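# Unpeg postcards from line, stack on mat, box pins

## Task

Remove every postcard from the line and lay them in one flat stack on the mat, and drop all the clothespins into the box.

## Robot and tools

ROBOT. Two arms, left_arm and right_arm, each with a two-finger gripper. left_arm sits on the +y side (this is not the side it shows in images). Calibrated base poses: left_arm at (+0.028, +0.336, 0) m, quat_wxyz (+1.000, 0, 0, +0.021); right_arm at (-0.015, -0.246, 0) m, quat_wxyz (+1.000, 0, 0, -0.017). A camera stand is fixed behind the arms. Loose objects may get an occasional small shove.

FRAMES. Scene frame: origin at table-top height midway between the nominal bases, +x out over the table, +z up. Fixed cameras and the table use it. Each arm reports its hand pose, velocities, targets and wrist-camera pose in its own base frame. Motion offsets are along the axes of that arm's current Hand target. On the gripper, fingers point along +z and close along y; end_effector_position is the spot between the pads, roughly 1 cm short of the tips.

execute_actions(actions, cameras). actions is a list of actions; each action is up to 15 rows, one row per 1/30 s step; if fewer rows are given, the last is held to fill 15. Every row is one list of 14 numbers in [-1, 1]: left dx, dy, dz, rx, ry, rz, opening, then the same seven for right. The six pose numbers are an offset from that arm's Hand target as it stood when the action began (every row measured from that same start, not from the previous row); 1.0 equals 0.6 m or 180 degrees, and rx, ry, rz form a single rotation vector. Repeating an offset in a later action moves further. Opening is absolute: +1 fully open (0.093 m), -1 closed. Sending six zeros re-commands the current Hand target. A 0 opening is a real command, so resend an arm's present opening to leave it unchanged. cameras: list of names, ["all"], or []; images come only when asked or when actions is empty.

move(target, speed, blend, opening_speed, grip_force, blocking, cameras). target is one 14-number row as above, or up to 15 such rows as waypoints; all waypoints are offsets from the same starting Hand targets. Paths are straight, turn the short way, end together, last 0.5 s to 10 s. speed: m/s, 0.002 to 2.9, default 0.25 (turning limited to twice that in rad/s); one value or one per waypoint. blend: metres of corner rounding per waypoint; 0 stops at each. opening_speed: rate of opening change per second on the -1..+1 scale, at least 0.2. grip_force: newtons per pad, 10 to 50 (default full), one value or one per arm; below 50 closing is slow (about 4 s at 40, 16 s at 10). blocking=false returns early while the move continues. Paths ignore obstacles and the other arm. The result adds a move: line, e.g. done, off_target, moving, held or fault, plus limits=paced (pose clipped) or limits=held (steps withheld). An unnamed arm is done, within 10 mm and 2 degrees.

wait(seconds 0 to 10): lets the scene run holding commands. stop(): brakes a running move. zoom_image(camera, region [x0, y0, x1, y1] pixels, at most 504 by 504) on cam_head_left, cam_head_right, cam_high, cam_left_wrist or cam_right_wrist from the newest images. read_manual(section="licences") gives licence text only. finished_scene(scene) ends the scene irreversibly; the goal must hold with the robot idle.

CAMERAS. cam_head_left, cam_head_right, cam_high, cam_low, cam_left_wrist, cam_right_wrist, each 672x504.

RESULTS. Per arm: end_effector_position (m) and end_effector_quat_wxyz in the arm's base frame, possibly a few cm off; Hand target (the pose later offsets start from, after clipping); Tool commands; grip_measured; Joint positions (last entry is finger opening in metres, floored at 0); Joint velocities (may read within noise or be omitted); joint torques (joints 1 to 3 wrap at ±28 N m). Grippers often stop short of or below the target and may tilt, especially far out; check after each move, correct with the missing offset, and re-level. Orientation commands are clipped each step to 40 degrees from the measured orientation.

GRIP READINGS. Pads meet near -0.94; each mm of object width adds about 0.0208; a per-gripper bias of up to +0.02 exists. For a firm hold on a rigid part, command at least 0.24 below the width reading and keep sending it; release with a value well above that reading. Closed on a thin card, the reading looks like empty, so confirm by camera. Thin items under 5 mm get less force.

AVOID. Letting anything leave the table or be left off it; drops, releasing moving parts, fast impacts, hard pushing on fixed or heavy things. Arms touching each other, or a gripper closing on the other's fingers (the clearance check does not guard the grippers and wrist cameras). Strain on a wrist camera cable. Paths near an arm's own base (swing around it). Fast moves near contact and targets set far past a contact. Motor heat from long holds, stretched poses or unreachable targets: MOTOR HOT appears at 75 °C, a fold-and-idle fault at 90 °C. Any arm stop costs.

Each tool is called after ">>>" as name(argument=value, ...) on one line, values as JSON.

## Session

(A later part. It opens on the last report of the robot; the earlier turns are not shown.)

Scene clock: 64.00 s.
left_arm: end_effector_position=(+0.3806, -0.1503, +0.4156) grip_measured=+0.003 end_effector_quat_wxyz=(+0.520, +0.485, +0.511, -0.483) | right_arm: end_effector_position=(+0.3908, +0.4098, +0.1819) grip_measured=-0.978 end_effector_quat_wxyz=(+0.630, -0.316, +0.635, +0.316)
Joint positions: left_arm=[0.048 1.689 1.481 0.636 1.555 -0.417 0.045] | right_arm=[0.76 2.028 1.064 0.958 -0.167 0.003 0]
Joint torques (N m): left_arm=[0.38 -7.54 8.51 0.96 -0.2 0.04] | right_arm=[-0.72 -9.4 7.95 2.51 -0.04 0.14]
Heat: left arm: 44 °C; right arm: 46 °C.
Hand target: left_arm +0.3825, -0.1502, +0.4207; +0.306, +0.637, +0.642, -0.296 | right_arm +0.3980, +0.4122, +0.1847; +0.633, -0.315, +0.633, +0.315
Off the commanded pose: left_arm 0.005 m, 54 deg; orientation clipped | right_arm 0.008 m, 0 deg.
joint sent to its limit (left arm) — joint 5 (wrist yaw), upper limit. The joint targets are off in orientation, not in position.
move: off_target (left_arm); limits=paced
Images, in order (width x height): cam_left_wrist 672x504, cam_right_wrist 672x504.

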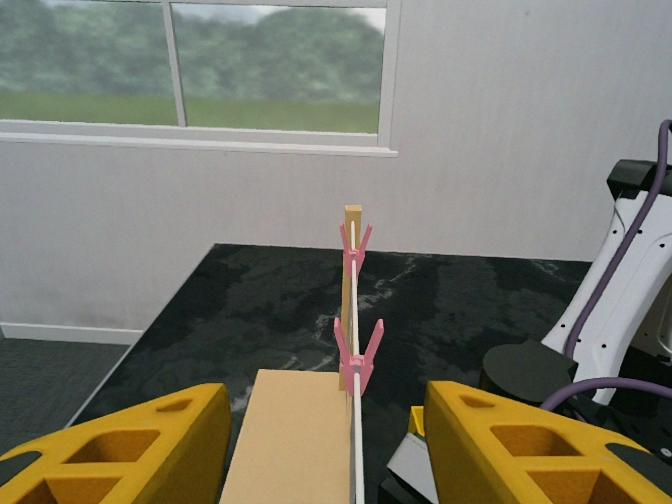

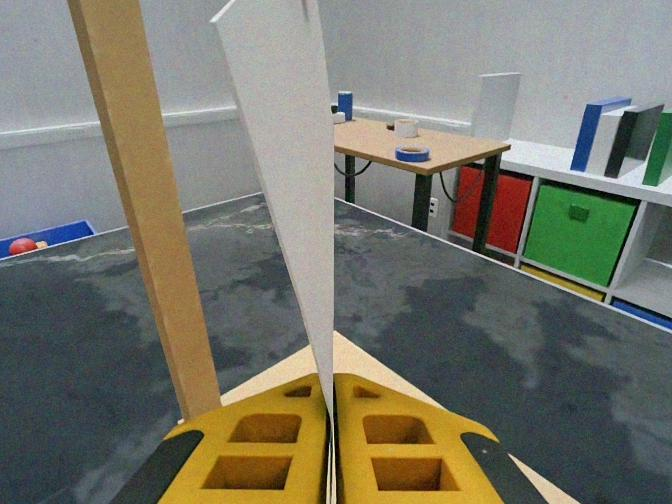

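>>> move(target=[[0,0,0,-0.32,0.091,-0.381,0,0,0,0,0,0,0,-1],[0,0,0,0.005,0.075,0,0,0,0,0,0,0,0,-1]], speed=0.4, cameras=["cam_left_wrist"])

Scene clock: 72.10 s.
left_arm: end_effector_position=(+0.3791, -0.1501, +0.4317) grip_measured=+0.003 end_effector_quat_wxyz=(+0.471, +0.568, +0.655, -0.160) | right_arm: end_effector_position=(+0.3908, +0.4098, +0.1819) grip_measured=-0.978 end_effector_quat_wxyz=(+0.630, -0.316, +0.635, +0.316)
Joint positions: left_arm=[-0.08 1.94 2.684 -1.541 0.786 1.014 0.045] | right_arm=[0.76 2.028 1.064 0.958 -0.167 0.003 0]
Joint torques (N m): left_arm=[0.75 -6.64 3.34 1.29 0.65 0.04] | right_arm=[-0.75 -9.4 7.99 2.51 -0.06 0.13]
Heat: left arm: 45 °C; right arm: 47 °C.
Hand target: left_arm +0.3824, -0.1502, +0.4207; +0.224, +0.670, +0.671, -0.225 | right_arm +0.3980, +0.4122, +0.1847; +0.633, -0.315, +0.633, +0.315
Off the commanded pose: left_arm 0.011 m, 32 deg | right_arm 0.008 m, 0 deg.
joint sent to its limit (left arm) — joint 4 (wrist pitch), lower limit. The joint targets are off in orientation, not in position.
move: off_target (left_arm)
Images, in order (width x height): cam_left_wrist 672x504.

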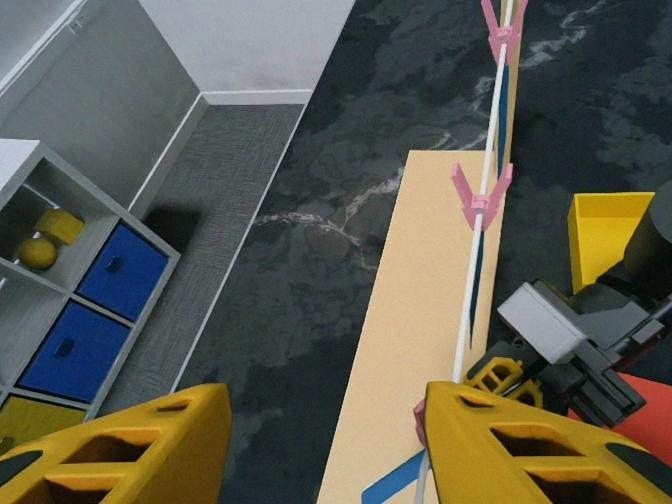

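>>> move(target=[0.055,0.017,0.115,0,0,0,0.3,0,0,0,0,0,0,-1], speed=0.15, cameras=["cam_left_wrist"])

Scene clock: 75.80 s.
left_arm: end_effector_position=(+0.3905, -0.1648, +0.3594) grip_measured=+0.297 end_effector_quat_wxyz=(+0.384, +0.611, +0.669, -0.176) | right_arm: end_effector_position=(+0.3908, +0.4098, +0.1819) grip_measured=-0.978 end_effector_quat_wxyz=(+0.630, -0.316, +0.635, +0.316)
Joint positions: left_arm=[-0.134 1.966 2.486 -1.543 0.719 1.135 0.059] | right_arm=[0.76 2.028 1.064 0.958 -0.167 0.003 0]
Joint torques (N m): left_arm=[-0.05 -7.47 4.03 1.02 0.38 0.03] | right_arm=[-0.76 -9.44 7.95 2.51 -0.06 0.14]
Heat: left arm: 45 °C; right arm: 47 °C.
Hand target: left_arm +0.3925, -0.1653, +0.3457; +0.224, +0.670, +0.671, -0.224 | right_arm +0.3980, +0.4122, +0.1847; +0.633, -0.315, +0.633, +0.315
Off the commanded pose: left_arm 0.014 m, 20 deg | right_arm 0.008 m, 0 deg.
joint sent to its limit (left arm) — joint 4 (wrist pitch), lower limit. The joint targets are off in orientation, not in position.
move: off_target (left_arm)
Images, in order (width x height): cam_left_wrist 672x504.

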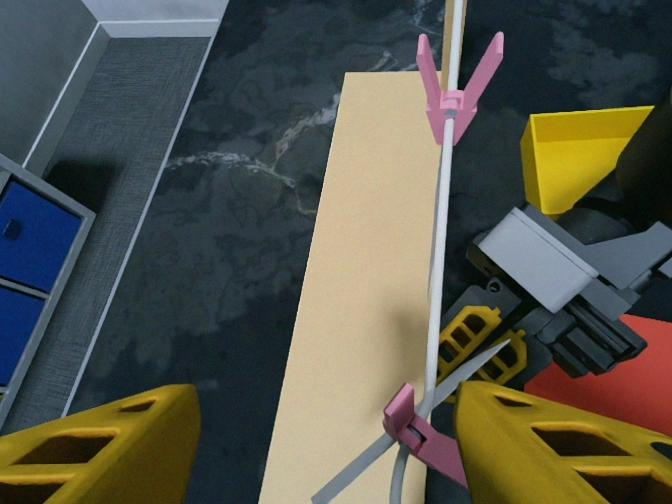

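>>> move(target=[0,0,0,0,0,0,0.3,0,-0.025,0.0055,-0.139,0,0,-1], speed=0.1, cameras=["cam_left_wrist","cam_head_left"])

Scene clock: 79.90 s.
left_arm: end_effector_position=(+0.3906, -0.1646, +0.3593) grip_measured=+0.297 end_effector_quat_wxyz=(+0.384, +0.611, +0.669, -0.175) | right_arm: end_effector_position=(+0.4047, +0.4057, +0.1828) grip_measured=-0.978 end_effector_quat_wxyz=(+0.548, -0.443, +0.553, +0.445)
Joint positions: left_arm=[-0.134 1.966 2.486 -1.543 0.718 1.136 0.059] | right_arm=[0.578 2.151 1.27 0.875 -0.78 0.003 0]
Joint torques (N m): left_arm=[-0.17 -7.58 3.96 1.01 0.36 0.04] | right_arm=[-1.02 -10.5 8.12 2.32 -0.11 0.15]
Heat: left arm: 45 °C; right arm: 47 °C.
Hand target: left_arm +0.3925, -0.1654, +0.3457; +0.224, +0.670, +0.671, -0.225 | right_arm +0.4119, +0.4058, +0.1848; +0.550, -0.444, +0.550, +0.445
Off the commanded pose: left_arm 0.014 m, 20 deg | right_arm 0.008 m, 0 deg.
joint sent to its limit (left arm) — joint 4 (wrist pitch), lower limit. The joint targets are off in orientation, not in position.
move: off_target (left_arm)
Images, in order (width x height): cam_head_left 672x504, cam_left_wrist 672x504.

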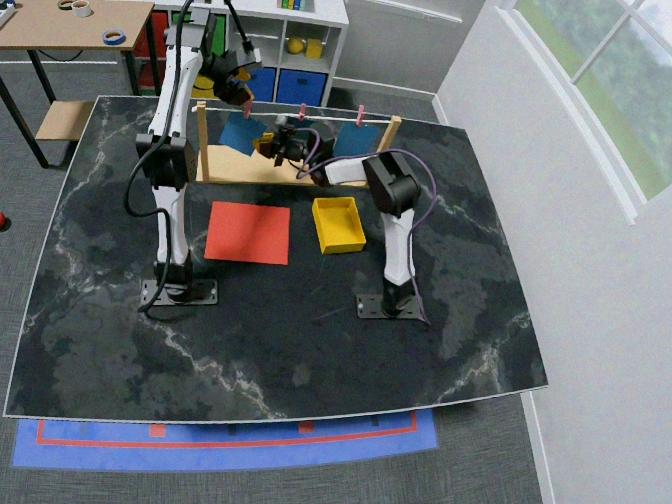

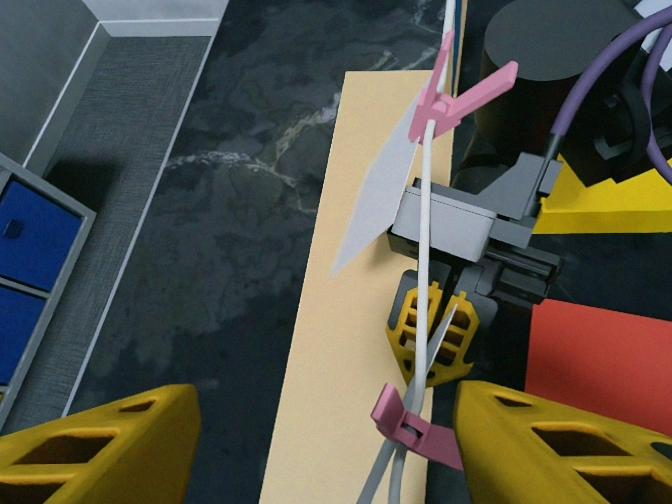

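>>> move(target=[0.061,-0.047,-0.01,-0.111,-0.029,0.17,0.1,0,0,0,0,0,0,-1], speed=0.12, cameras=["cam_left_wrist"])

Scene clock: 84.97 s.
left_arm: end_effector_position=(+0.3688, -0.1332, +0.3188) grip_measured=+0.103 end_effector_quat_wxyz=(+0.402, +0.762, +0.501, -0.080) | right_arm: end_effector_position=(+0.4066, +0.4037, +0.1776) grip_measured=-0.978 end_effector_quat_wxyz=(+0.542, -0.442, +0.559, +0.445)
Joint positions: left_arm=[-0.051 1.766 2.044 -1.406 0.744 1.753 0.05] | right_arm=[0.573 2.156 1.27 0.864 -0.784 0.003 0]
Joint torques (N m): left_arm=[1.17 -11.18 4.23 1.11 0.8 0.06] | right_arm=[-0.44 -11.04 8.12 2.4 -0.1 0.15]
Heat: left arm: 46 °C; right arm: 48 °C.
Hand target: left_arm +0.3643, -0.1325, +0.3285; +0.416, +0.763, +0.490, -0.069 | right_arm +0.4119, +0.4059, +0.1848; +0.550, -0.444, +0.550, +0.445
Off the commanded pose: left_arm 0.011 m, 2 deg | right_arm 0.009 m, 1 deg.
move: off_target (left_arm)
Images, in order (width x height): cam_left_wrist 672x504.

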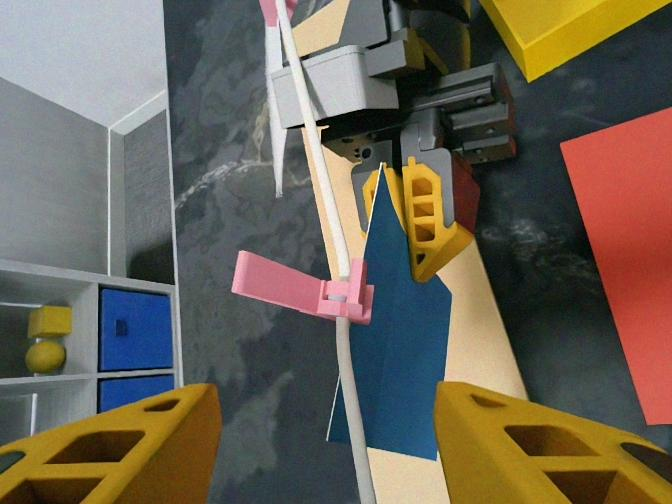

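>>> move(target=[-0.037,0.0325,0,0.1,0,0,0.1,0,0,0,0,0,0,-1], speed=0.1, cameras=["cam_left_wrist","cam_low"])

Scene clock: 89.90 s.
left_arm: end_effector_position=(+0.3663, -0.1504, +0.3543) grip_measured=+0.103 end_effector_quat_wxyz=(+0.403, +0.772, +0.487, -0.068) | right_arm: end_effector_position=(+0.4066, +0.4037, +0.1776) grip_measured=-0.978 end_effector_quat_wxyz=(+0.542, -0.442, +0.559, +0.445)
Joint positions: left_arm=[-0.108 1.852 2.321 -1.544 0.712 1.721 0.05] | right_arm=[0.573 2.156 1.27 0.864 -0.784 0.003 0]
Joint torques (N m): left_arm=[-0.08 -6.45 6.56 0.94 0.42 -0.11] | right_arm=[-0.42 -11.04 8.09 2.41 -0.1 0.15]
Heat: left arm: 46 °C; right arm: 48 °C.
Hand target: left_arm +0.3686, -0.1511, +0.3510; +0.291, +0.819, +0.473, -0.145 | right_arm +0.4119, +0.4059, +0.1848; +0.550, -0.444, +0.550, +0.445
Off the commanded pose: left_arm 0.004 m, 17 deg | right_arm 0.009 m, 1 deg.
joint sent to its limit (left arm) — joint 4 (wrist pitch), lower limit. The joint targets are off in orientation, not in position.
move: off_target (left_arm)
Images, in order (width x height): cam_low 672x504, cam_left_wrist 672x504.

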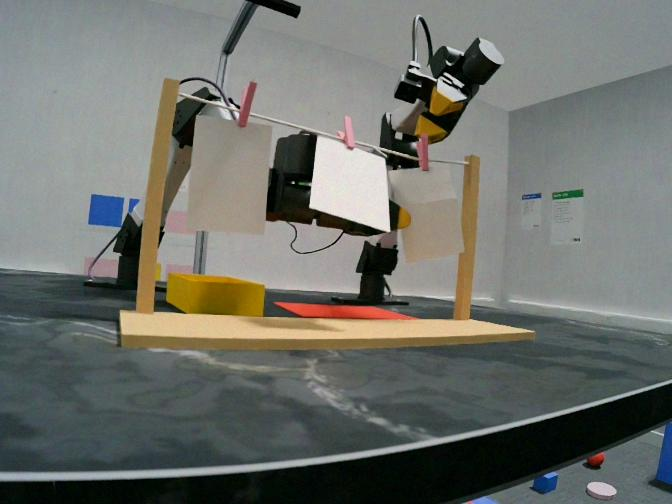

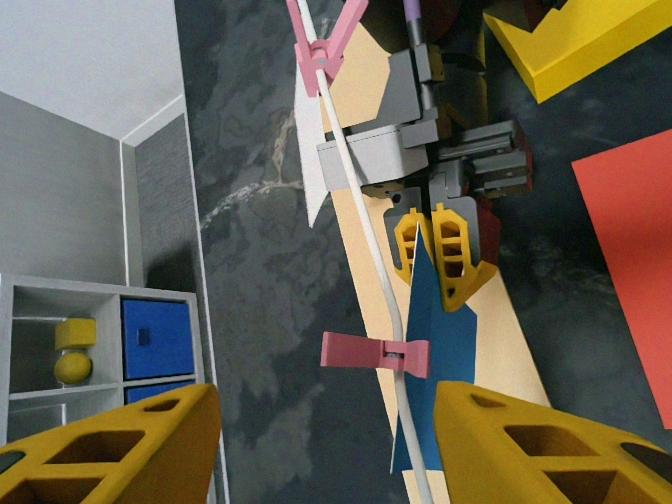

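>>> move(target=[0,0,0.058,-0.1,0,0,0.1,0,0,0,0,0,0,-1], speed=0.08, cameras=["cam_left_wrist"])

Scene clock: 92.17 s.
left_arm: end_effector_position=(+0.3741, -0.1728, +0.3164) grip_measured=+0.103 end_effector_quat_wxyz=(+0.410, +0.762, +0.494, -0.082) | right_arm: end_effector_position=(+0.4066, +0.4037, +0.1776) grip_measured=-0.978 end_effector_quat_wxyz=(+0.542, -0.442, +0.559, +0.445)
Joint positions: left_arm=[-0.163 1.76 2.001 -1.271 0.709 1.624 0.05] | right_arm=[0.573 2.156 1.27 0.864 -0.784 0.003 0]
Joint torques (N m): left_arm=[0.02 -11.18 4.53 1.35 0.41 -0.13] | right_arm=[-0.4 -11.07 8.09 2.41 -0.1 0.14]
Heat: left arm: 46 °C; right arm: 48 °C.
Hand target: left_arm +0.3699, -0.1726, +0.3234; +0.416, +0.763, +0.489, -0.069 | right_arm +0.4119, +0.4059, +0.1848; +0.550, -0.444, +0.550, +0.445
Off the commanded pose: left_arm 0.008 m, 2 deg | right_arm 0.009 m, 1 deg.
move: done
Images, in order (width x height): cam_left_wrist 672x504.

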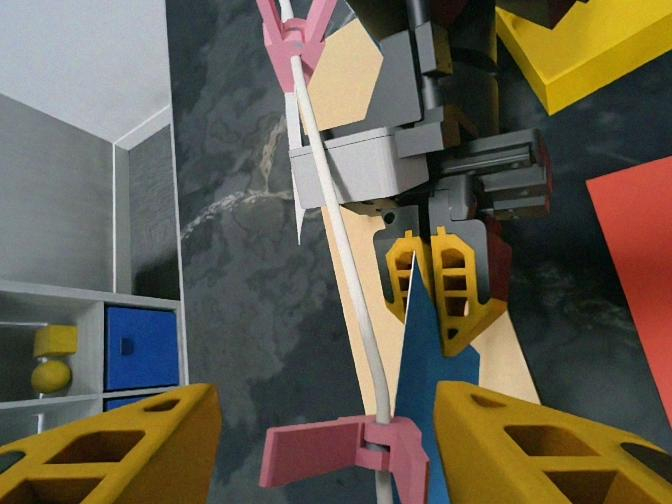

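>>> move(target=[[0.006,-0.002,0.004,0,0,0,0.1,0,0,0,0,0,0,-1],[0.006,-0.002,0.004,0,0,0,-1,0,0,0,0,0,0,-1]], speed=0.08, opening_speed=0.8, cameras=["cam_left_wrist","cam_right_wrist"])

Scene clock: 95.23 s.
left_arm: end_effector_position=(+0.3747, -0.1729, +0.3144) grip_measured=-0.737 end_effector_quat_wxyz=(+0.412, +0.762, +0.493, -0.080) | right_arm: end_effector_position=(+0.4066, +0.4037, +0.1776) grip_measured=-0.978 end_effector_quat_wxyz=(+0.542, -0.442, +0.559, +0.445)
Joint positions: left_arm=[-0.163 1.753 1.981 -1.252 0.709 1.624 0.01] | right_arm=[0.573 2.156 1.27 0.864 -0.784 0.003 0]
Joint torques (N m): left_arm=[0.42 -10.7 4.7 1.31 0.43 -0.06] | right_arm=[-0.39 -11.03 8.1 2.4 -0.1 0.14]
Heat: left arm: 47 °C; right arm: 49 °C.
Hand target: left_arm +0.3715, -0.1716, +0.3195; +0.416, +0.763, +0.489, -0.069 | right_arm +0.4119, +0.4059, +0.1848; +0.550, -0.444, +0.550, +0.445
Off the commanded pose: left_arm 0.006 m, 1 deg | right_arm 0.009 m, 1 deg.
move: done
Images, in order (width x height): cam_left_wrist 672x504, cam_right_wrist 672x504.

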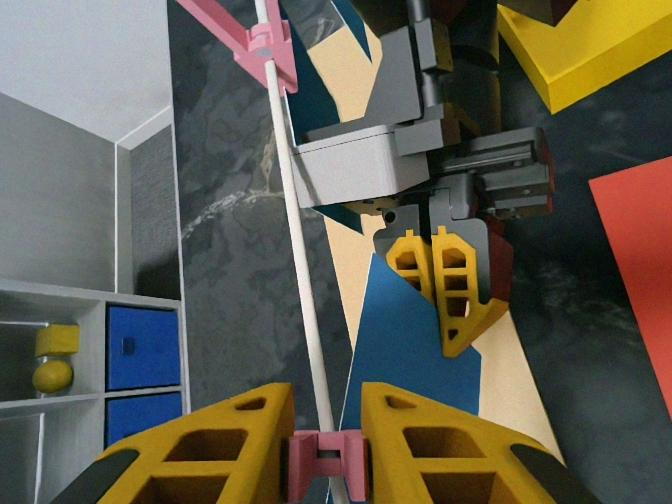

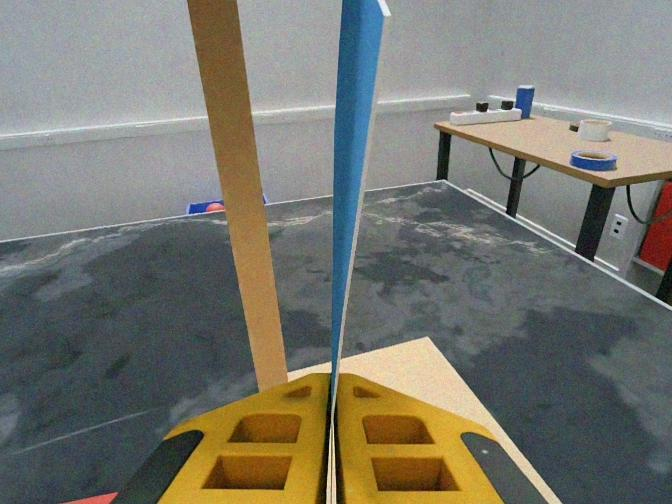

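>>> move(target=[-0.068,0.0755,-0.0855,0,0,0,-1,0,0,0,0,0,0,-1], speed=0.1, cameras=["cam_left_wrist","cam_low","cam_head_left"])

Scene clock: 97.27 s.
left_arm: end_effector_position=(+0.3688, -0.1718, +0.4040) grip_measured=-0.751 end_effector_quat_wxyz=(+0.452, +0.748, +0.484, -0.045) | right_arm: end_effector_position=(+0.4066, +0.4037, +0.1776) grip_measured=-0.978 end_effector_quat_wxyz=(+0.542, -0.442, +0.559, +0.445)
Joint positions: left_arm=[-0.163 1.905 2.564 -1.542 0.708 1.568 0.009] | right_arm=[0.573 2.156 1.27 0.864 -0.784 0.003 0]
Joint torques (N m): left_arm=[0.54 -6.38 5.82 1.22 0.52 -0.13] | right_arm=[-0.42 -11.07 8.1 2.4 -0.1 0.14]
Heat: left arm: 47 °C; right arm: 49 °C.
Hand target: left_arm +0.3717, -0.1716, +0.3992; +0.416, +0.763, +0.489, -0.069 | right_arm +0.4119, +0.4059, +0.1848; +0.550, -0.444, +0.550, +0.445
Off the commanded pose: left_arm 0.006 m, 5 deg | right_arm 0.009 m, 1 deg.
joint sent to its limit (left arm) — joint 4 (wrist pitch), lower limit. The joint targets are off in orientation, not in position.
move: off_target (left_arm)
Images, in order (width x height): cam_head_left 672x504, cam_low 672x504, cam_left_wrist 672x504.

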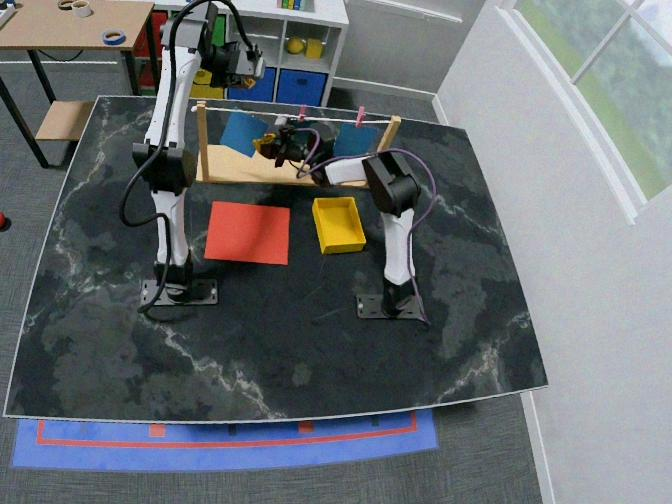

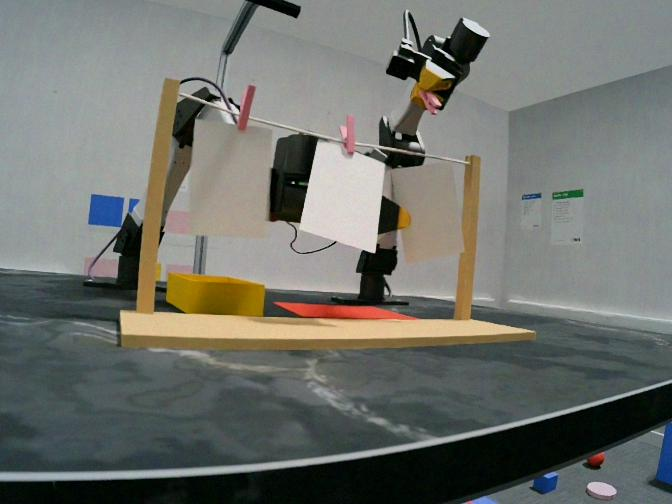

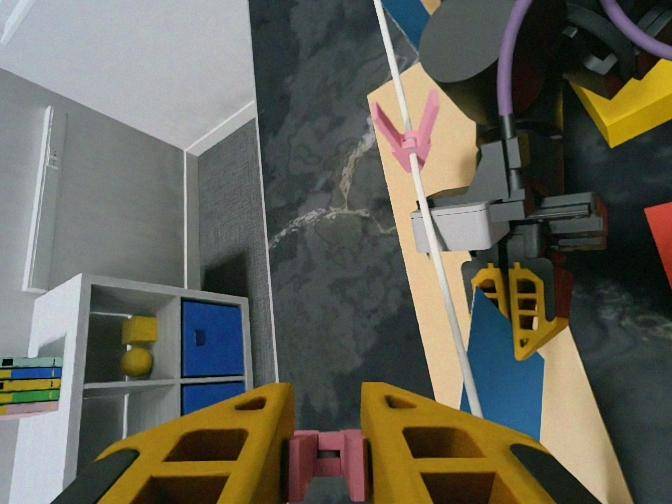

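>>> move(target=[[0,0,0,0,0,0,-1,-0.05,0.26,-0.056,0,0,0,-1],[0,0,0,0,0,0,-1,0.092,0.262,-0.121,0.083,0.201,0.46,-1]], speed=0.25, cameras=["cam_right_wrist","cam_head_left"])

Scene clock: 104.60 s.
left_arm: end_effector_position=(+0.3687, -0.1718, +0.4040) grip_measured=-0.751 end_effector_quat_wxyz=(+0.452, +0.748, +0.484, -0.045) | right_arm: end_effector_position=(+0.2362, +0.3632, +0.1222) grip_measured=-0.978 end_effector_quat_wxyz=(-0.010, -0.016, +0.882, +0.470)
Joint positions: left_arm=[-0.163 1.905 2.564 -1.543 0.708 1.568 0.009] | right_arm=[0.746 1.682 1.005 -0.125 -0.684 0.996 0]
Joint torques (N m): left_arm=[0.5 -6.27 5.6 1.23 0.46 -0.1] | right_arm=[-0.65 -6.91 8.57 1.84 -0.32 0.17]
Heat: left arm: 47 °C; right arm: 48 °C.
Hand target: left_arm +0.3717, -0.1716, +0.3992; +0.416, +0.763, +0.489, -0.069 | right_arm +0.2430, +0.3677, +0.1295; -0.009, -0.015, +0.879, +0.477
Off the commanded pose: left_arm 0.006 m, 5 deg | right_arm 0.011 m, 1 deg.
joint sent to its limit (left arm) — joint 4 (wrist pitch), lower limit. The joint targets are off in orientation, not in position.
move: off_target (left_arm, right_arm)
Images, in order (width x height): cam_head_left 672x504, cam_right_wrist 672x504.

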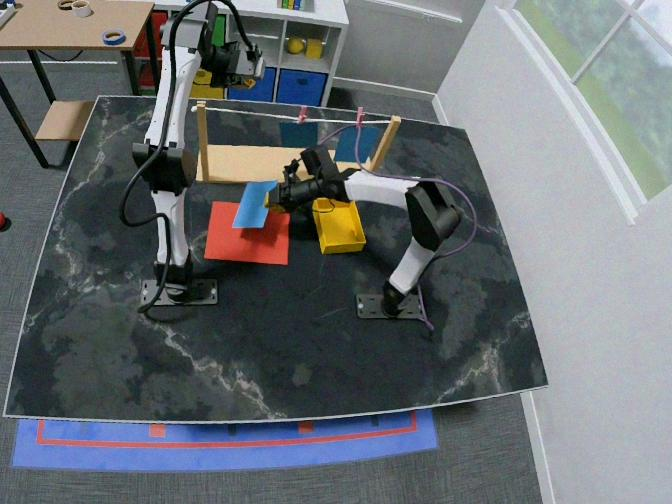

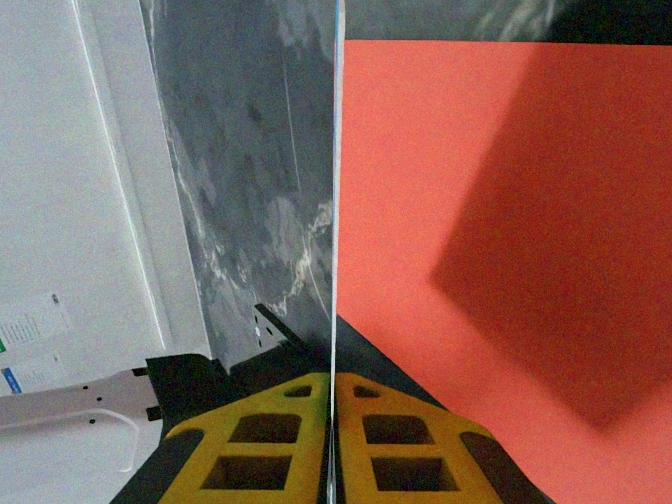

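>>> move(target=[[0,0,0,0,0,0,-1,0.058,-0.1,0.065,0,0,0,-1],[0,0,0,0,0,0,-1,0.058,-0.1,0.065,0,0,0,-0.6],[0,0,0,0,0,0,-1,0.058,-0.1,-0.15,0,0,0,-0.6]], speed=0.12, cameras=["cam_right_wrist","cam_head_left"])

Scene clock: 109.17 s.
left_arm: end_effector_position=(+0.3687, -0.1718, +0.4040) grip_measured=-0.751 end_effector_quat_wxyz=(+0.452, +0.748, +0.484, -0.045) | right_arm: end_effector_position=(+0.2061, +0.2562, +0.1140) grip_measured=-0.602 end_effector_quat_wxyz=(-0.024, -0.005, +0.884, +0.466)
Joint positions: left_arm=[-0.163 1.905 2.564 -1.543 0.708 1.568 0.009] | right_arm=[0.502 1.395 0.74 -0.353 -0.841 0.748 0.016]
Joint torques (N m): left_arm=[0.54 -6.31 5.76 1.18 0.5 -0.09] | right_arm=[-0.65 -6.46 7.88 1.5 -0.46 0.07]
Heat: left arm: 47 °C; right arm: 48 °C.
Hand target: left_arm +0.3717, -0.1716, +0.3992; +0.416, +0.763, +0.489, -0.069 | right_arm +0.2121, +0.2584, +0.1284; -0.009, -0.015, +0.879, +0.477
Off the commanded pose: left_arm 0.006 m, 5 deg | right_arm 0.016 m, 3 deg.
joint sent to its limit (left arm) — joint 4 (wrist pitch), lower limit. The joint targets are off in orientation, not in position.
move: off_target (left_arm, right_arm)
Images, in order (width x height): cam_head_left 672x504, cam_right_wrist 672x504.

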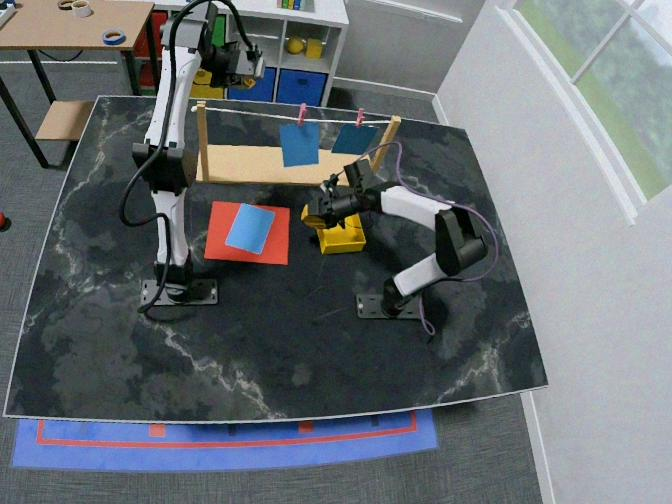

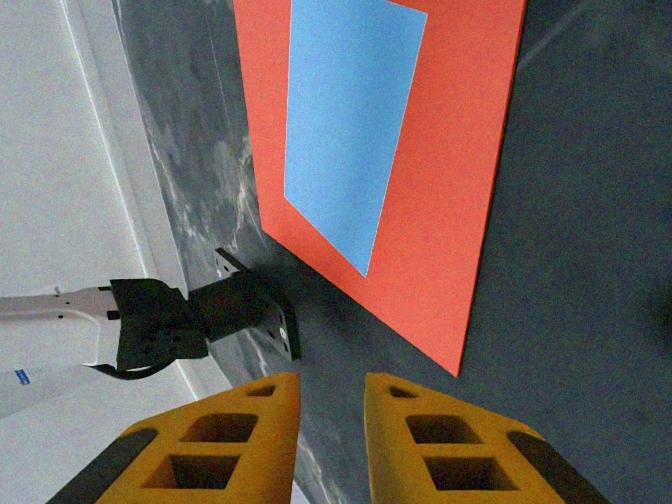

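>>> move(target=[0,0,0,0,0,0,-1,-0.05,-0.155,-0.517,0.026,-0.295,-0.405,0.1], speed=0.3)

>>> move(target=[-0.275,-0.345,0.507,-0.04,0.08,-0.331,-1,0,0,0,0,0,0,0.1], speed=0.3, cameras=["cam_left_wrist","cam_head_left"])

Scene clock: 115.50 s.
left_arm: end_effector_position=(+0.3687, -0.1718, +0.4040) grip_measured=-0.751 end_effector_quat_wxyz=(+0.452, +0.748, +0.484, -0.045) | right_arm: end_effector_position=(+0.2512, -0.0475, +0.2164) grip_measured=+0.098 end_effector_quat_wxyz=(+0.621, -0.261, +0.697, +0.247)
Joint positions: left_arm=[-0.163 1.905 2.564 -1.543 0.708 1.568 0.009] | right_arm=[-0.899 1.507 0.947 -1.554 -1.446 -2.097 0.05]
Joint torques (N m): left_arm=[0.46 -6.32 5.74 1.22 0.52 -0.09] | right_arm=[0.03 -3.78 6.57 -0.66 -0.48 0.05]
Heat: left arm: 46 °C; right arm: 47 °C.
Hand target: left_arm +0.3717, -0.1716, +0.3992; +0.416, +0.763, +0.489, -0.069 | right_arm +0.2531, -0.0511, +0.2196; +0.634, -0.315, +0.632, +0.315
Off the commanded pose: left_arm 0.006 m, 5 deg | right_arm 0.005 m, 13 deg.
joint sent to its limit (left arm) — joint 4 (wrist pitch), lower limit. The joint targets are off in orientation, not in position.
joint sent to its limit (right arm) — joint 4 (wrist pitch), lower limit; joint 6 (wrist roll), lower limit. The joint targets are off in orientation, not in position.
move: off_target (left_arm, right_arm)

Scene clock: 118.23 s.
left_arm: end_effector_position=(+0.2081, -0.4578, +0.1687) grip_measured=-0.752 end_effector_quat_wxyz=(+0.304, +0.402, +0.851, -0.147) | right_arm: end_effector_position=(+0.2510, -0.0474, +0.2162) grip_measured=+0.098 end_effector_quat_wxyz=(+0.620, -0.261, +0.697, +0.247)
Joint positions: left_arm=[-1.211 1.889 1.62 -0.639 -0.201 -0.258 0.009] | right_arm=[-0.899 1.507 0.947 -1.555 -1.444 -2.097 0.05]
Joint torques (N m): left_arm=[0.5 -8.88 8.58 1.56 -0.26 -0.11] | right_arm=[0.02 -3.79 6.64 -0.68 -0.47 0.08]
Heat: left arm: 47 °C; right arm: 47 °C.
Hand target: left_arm +0.2126, -0.4629, +0.1703; +0.310, +0.396, +0.852, -0.145 | right_arm +0.2531, -0.0511, +0.2196; +0.634, -0.315, +0.632, +0.315
Off the commanded pose: left_arm 0.007 m, 1 deg | right_arm 0.005 m, 13 deg.
joint sent to its limit (right arm) — joint 4 (wrist pitch), lower limit; joint 6 (wrist roll), lower limit. The joint targets are off in orientation, not in position.
move: off_target (right_arm)
Images, in order (width x height): cam_head_left 672x504, cam_left_wrist 672x504.

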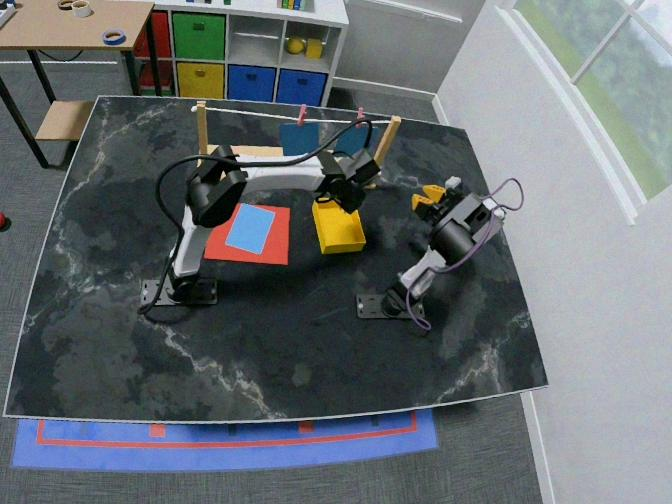

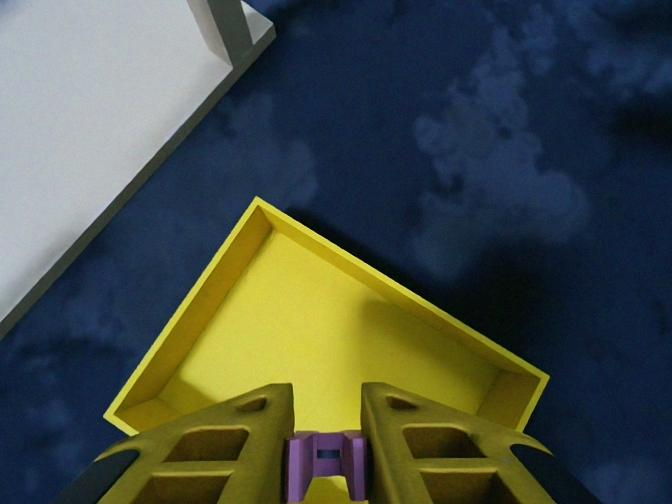

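>>> move(target=[[0,0,0.2,0,0,0,-1,0,0,0,0,0,0,0.1],[0,0,0.2,0,0,0,0.2,0,0,0,0,0,0,0.1],[0,0,-0.1,0,0,0,0.2,0,0,0,0,0,0,0.1]], speed=0.2, cameras=["cam_left_wrist"])

Scene clock: 122.07 s.
left_arm: end_effector_position=(+0.1901, -0.4404, +0.2113) grip_measured=+0.197 end_effector_quat_wxyz=(+0.308, +0.399, +0.851, -0.150) | right_arm: end_effector_position=(+0.2510, -0.0474, +0.2162) grip_measured=+0.098 end_effector_quat_wxyz=(+0.620, -0.261, +0.697, +0.247)
Joint positions: left_arm=[-1.241 1.8 1.67 -0.772 -0.223 -0.286 0.055] | right_arm=[-0.899 1.507 0.947 -1.555 -1.444 -2.097 0.05]
Joint torques (N m): left_arm=[0.1 -11.97 5.94 1.35 -0.3 -0.11] | right_arm=[0.03 -3.79 6.64 -0.68 -0.47 0.06]
Heat: left arm: 48 °C; right arm: 47 °C.
Hand target: left_arm +0.1877, -0.4335, +0.2163; +0.310, +0.396, +0.852, -0.145 | right_arm +0.2531, -0.0511, +0.2196; +0.634, -0.315, +0.632, +0.315
Off the commanded pose: left_arm 0.009 m, 1 deg | right_arm 0.005 m, 13 deg.
joint sent to its limit (right arm) — joint 4 (wrist pitch), lower limit; joint 6 (wrist roll), lower limit. The joint targets are off in orientation, not in position.
move: off_target (right_arm)
Images, in order (width x height): cam_left_wrist 672x504.

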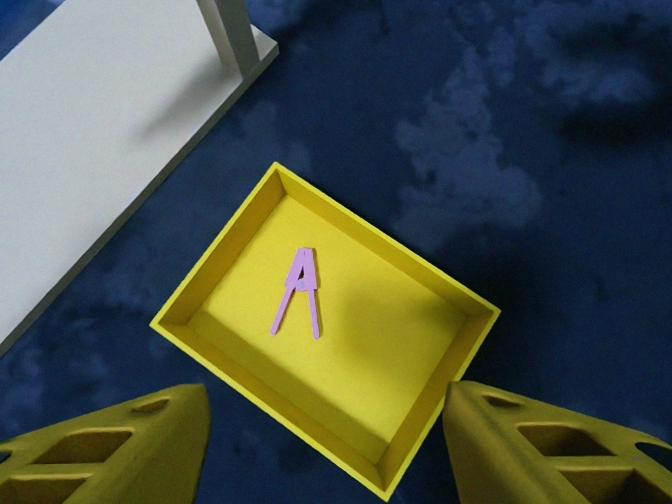

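>>> move(target=[0.209,0.378,-0.12,0.015,-0.277,0.007,0.1,0,0,0,0,0,0,0.1], speed=0.3, cameras=["cam_left_wrist"])

Scene clock: 126.93 s.
left_arm: end_effector_position=(+0.2709, -0.1795, +0.1960) grip_measured=+0.103 end_effector_quat_wxyz=(+0.636, +0.314, +0.632, -0.312) | right_arm: end_effector_position=(+0.2510, -0.0474, +0.2162) grip_measured=+0.098 end_effector_quat_wxyz=(+0.620, -0.261, +0.697, +0.247)
Joint positions: left_arm=[-0.265 1.103 0.205 0.903 0.652 0.003 0.05] | right_arm=[-0.899 1.507 0.947 -1.555 -1.444 -2.097 0.05]
Joint torques (N m): left_arm=[0.94 -1.09 4.72 2.14 0.15 -0.04] | right_arm=[0.02 -3.82 6.67 -0.69 -0.46 0.08]
Heat: left arm: 48 °C; right arm: 47 °C.
Hand target: left_arm +0.2694, -0.1785, +0.1906; +0.633, +0.314, +0.634, -0.314 | right_arm +0.2531, -0.0511, +0.2196; +0.634, -0.315, +0.632, +0.315
Off the commanded pose: left_arm 0.006 m, 1 deg | right_arm 0.005 m, 13 deg.
joint sent to its limit (right arm) — joint 4 (wrist pitch), lower limit; joint 6 (wrist roll), lower limit. The joint targets are off in orientation, not in position.
move: off_target (right_arm)
Images, in order (width x height): cam_left_wrist 672x504.

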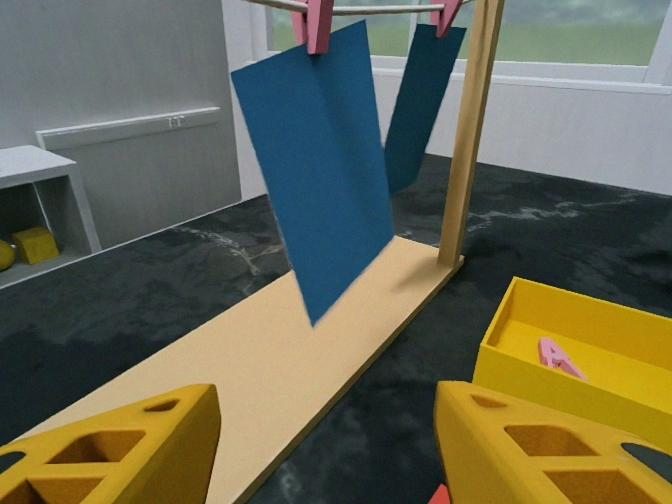

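>>> move(target=[0,0.02,0.155,0,0,0,0.1,0,0,0,0,0,0,0.1], speed=0.15, cameras=["cam_left_wrist"])

Scene clock: 128.90 s.
left_arm: end_effector_position=(+0.3288, -0.2425, +0.1842) grip_measured=+0.103 end_effector_quat_wxyz=(+0.623, +0.319, +0.640, -0.318) | right_arm: end_effector_position=(+0.2510, -0.0474, +0.2162) grip_measured=+0.098 end_effector_quat_wxyz=(+0.620, -0.261, +0.697, +0.247)
Joint positions: left_arm=[-0.438 1.533 0.454 1.055 0.495 0.002 0.05] | right_arm=[-0.899 1.507 0.947 -1.555 -1.444 -2.097 0.05]
Joint torques (N m): left_arm=[-0.03 -4.18 6.97 2.23 -0.15 -0.06] | right_arm=[0.01 -3.82 6.64 -0.67 -0.46 0.07]
Heat: left arm: 47 °C; right arm: 47 °C.
Hand target: left_arm +0.3352, -0.2453, +0.1904; +0.633, +0.314, +0.634, -0.314 | right_arm +0.2531, -0.0511, +0.2196; +0.634, -0.315, +0.632, +0.315
Off the commanded pose: left_arm 0.009 m, 1 deg | right_arm 0.005 m, 13 deg.
joint sent to its limit (right arm) — joint 4 (wrist pitch), lower limit; joint 6 (wrist roll), lower limit. The joint targets are off in orientation, not in position.
move: off_target (right_arm)
Images, in order (width x height): cam_left_wrist 672x504.

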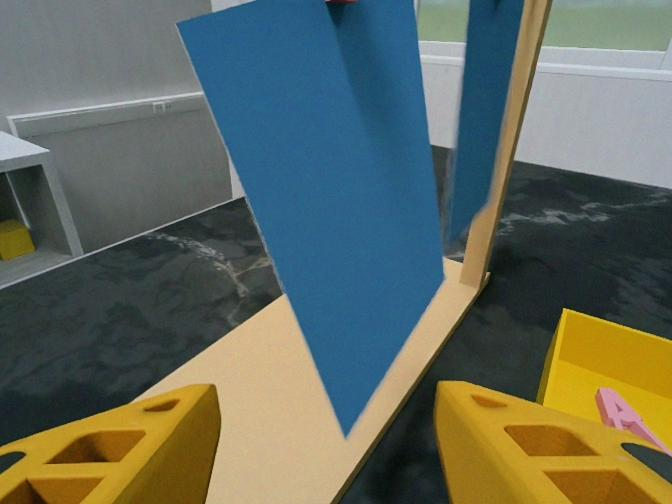

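>>> move(target=[[0,0.008,0.06,0,0,0,0.1,0,0,0,0,0,0,0.1],[0,0.008,0.06,0,0,0,-1,0,0,0,0,0,0,0.1]], speed=0.1, opening_speed=0.8, cameras=["cam_left_wrist","cam_low","cam_head_left"])

Scene clock: 132.20 s.
left_arm: end_effector_position=(+0.3548, -0.2679, +0.1873) grip_measured=-0.984 end_effector_quat_wxyz=(+0.627, +0.319, +0.636, -0.317) | right_arm: end_effector_position=(+0.2510, -0.0474, +0.2162) grip_measured=+0.098 end_effector_quat_wxyz=(+0.620, -0.261, +0.697, +0.247)
Joint positions: left_arm=[-0.48 1.657 0.587 1.056 0.452 0.002 0] | right_arm=[-0.899 1.507 0.947 -1.555 -1.444 -2.097 0.05]
Joint torques (N m): left_arm=[-0.18 -5.18 7.06 2.14 -0.2 -0.06] | right_arm=[0.02 -3.79 6.63 -0.69 -0.46 0.07]
Heat: left arm: 47 °C; right arm: 47 °C.
Hand target: left_arm +0.3609, -0.2710, +0.1903; +0.633, +0.314, +0.634, -0.314 | right_arm +0.2531, -0.0511, +0.2196; +0.634, -0.315, +0.632, +0.315
Off the commanded pose: left_arm 0.007 m, 1 deg | right_arm 0.005 m, 13 deg.
joint sent to its limit (right arm) — joint 4 (wrist pitch), lower limit; joint 6 (wrist roll), lower limit. The joint targets are off in orientation, not in position.
move: off_target (right_arm)
Images, in order (width x height): cam_head_left 672x504, cam_low 672x504, cam_left_wrist 672x504.

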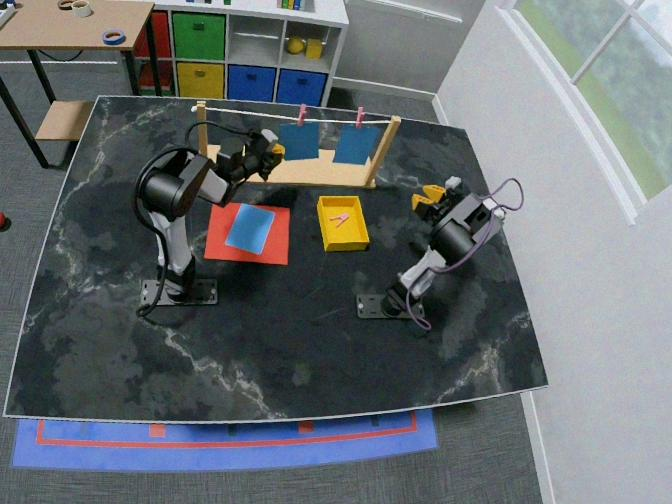

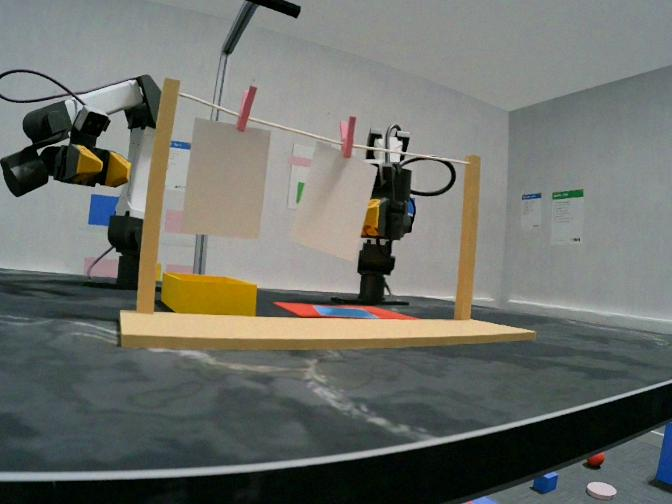

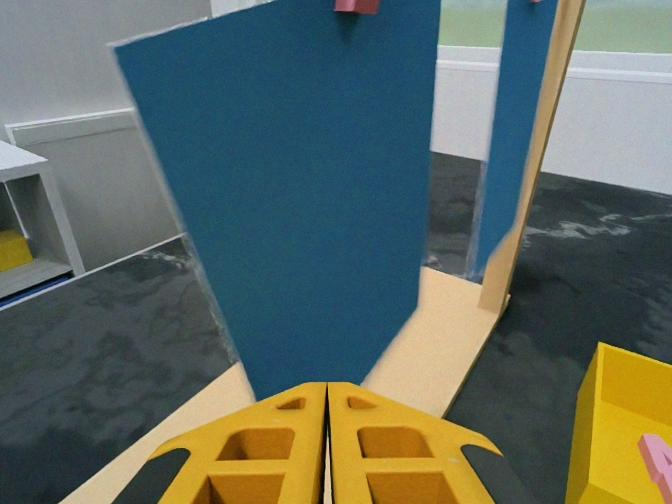

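>>> move(target=[[0,0,-0.02,0,0,0,0.1,0,0,0,0,0,0,0.1],[0,0.03,-0.02,0,0,0,0.1,0,0,0,0,0,0,0.1],[0,0.03,0.03,0,0,0,0.1,0,0,0,0,0,0,0.1]], speed=0.1, cameras=["cam_left_wrist","cam_high"])

Scene clock: 134.87 s.
left_arm: end_effector_position=(+0.3794, -0.2720, +0.1919) grip_measured=+0.097 end_effector_quat_wxyz=(+0.633, +0.319, +0.629, -0.318) | right_arm: end_effector_position=(+0.2510, -0.0474, +0.2162) grip_measured=+0.098 end_effector_quat_wxyz=(+0.620, -0.261, +0.697, +0.247)
Joint positions: left_arm=[-0.454 1.736 0.684 1.056 0.48 0.002 0.05] | right_arm=[-0.899 1.507 0.947 -1.555 -1.444 -2.097 0.05]
Joint torques (N m): left_arm=[-0.06 -5.85 7.13 1.97 -0.19 -0.05] | right_arm=[0.03 -3.81 6.65 -0.68 -0.47 0.07]
Heat: left arm: 47 °C; right arm: 47 °C.
Hand target: left_arm +0.3860, -0.2745, +0.1903; +0.633, +0.314, +0.634, -0.314 | right_arm +0.2531, -0.0511, +0.2196; +0.634, -0.315, +0.632, +0.315
Off the commanded pose: left_arm 0.007 m, 1 deg | right_arm 0.005 m, 13 deg.
joint sent to its limit (right arm) — joint 4 (wrist pitch), lower limit; joint 6 (wrist roll), lower limit. The joint targets are off in orientation, not in position.
move: off_target (right_arm)
Images, in order (width x height): cam_high 672x504, cam_left_wrist 672x504.

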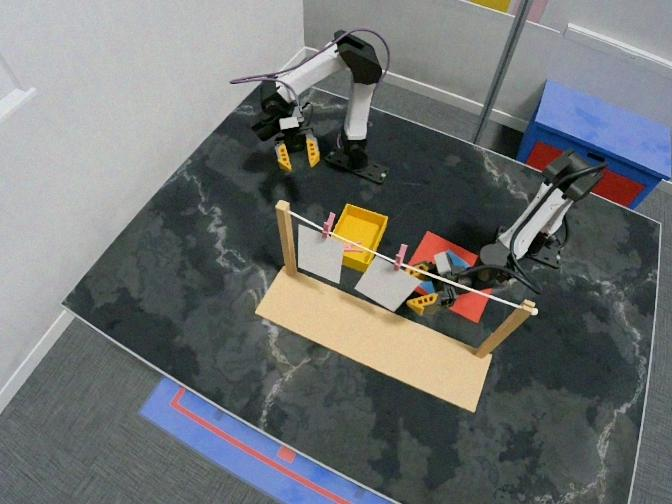

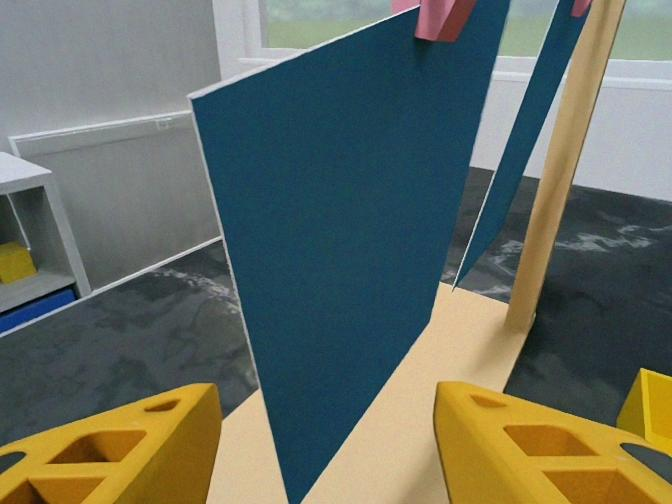

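>>> move(target=[[0,0.006,0.045,0,0,0,0.1,0,0,0,0,0,0,0.1],[0,0.006,0.045,0,0,0,-1,0,0,0,0,0,0,0.1]], speed=0.12, opening_speed=0.8, cameras=["cam_left_wrist","cam_low"])

Scene clock: 139.07 s.
left_arm: end_effector_position=(+0.3981, -0.2929, +0.1958) grip_measured=-0.983 end_effector_quat_wxyz=(+0.637, +0.320, +0.625, -0.319) | right_arm: end_effector_position=(+0.2510, -0.0474, +0.2162) grip_measured=+0.098 end_effector_quat_wxyz=(+0.620, -0.261, +0.697, +0.247)
Joint positions: left_arm=[-0.484 1.816 0.796 1.037 0.454 0.002 0] | right_arm=[-0.899 1.507 0.947 -1.555 -1.444 -2.097 0.05]
Joint torques (N m): left_arm=[0.62 -6.69 6.98 1.94 -0.18 -0.1] | right_arm=[0.03 -3.82 6.63 -0.69 -0.46 0.07]
Heat: left arm: 47 °C; right arm: 46 °C.
Hand target: left_arm +0.4053, -0.2938, +0.1902; +0.633, +0.314, +0.634, -0.314 | right_arm +0.2531, -0.0511, +0.2196; +0.634, -0.315, +0.632, +0.315
Off the commanded pose: left_arm 0.009 m, 1 deg | right_arm 0.005 m, 13 deg.
joint sent to its limit (right arm) — joint 4 (wrist pitch), lower limit; joint 6 (wrist roll), lower limit. The joint targets are off in orientation, not in position.
move: off_target (right_arm)
Images, in order (width x height): cam_low 672x504, cam_left_wrist 672x504.

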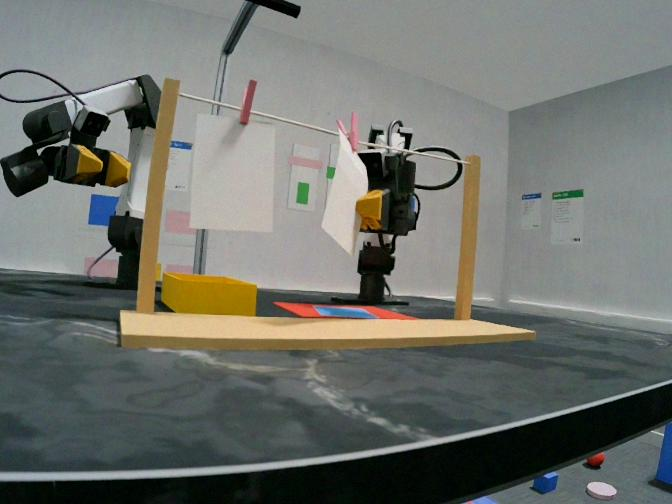

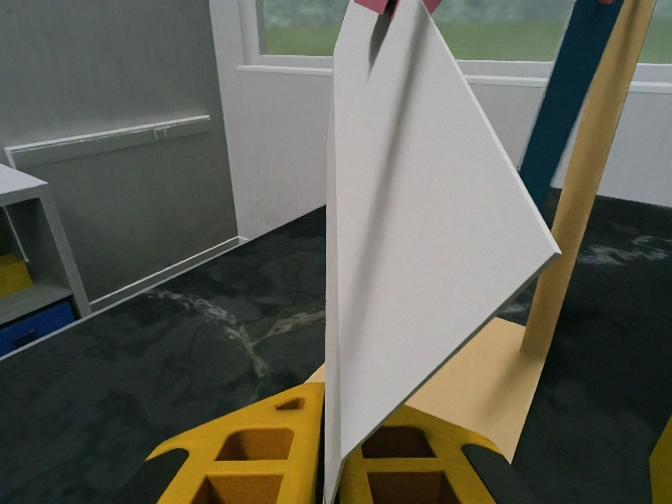

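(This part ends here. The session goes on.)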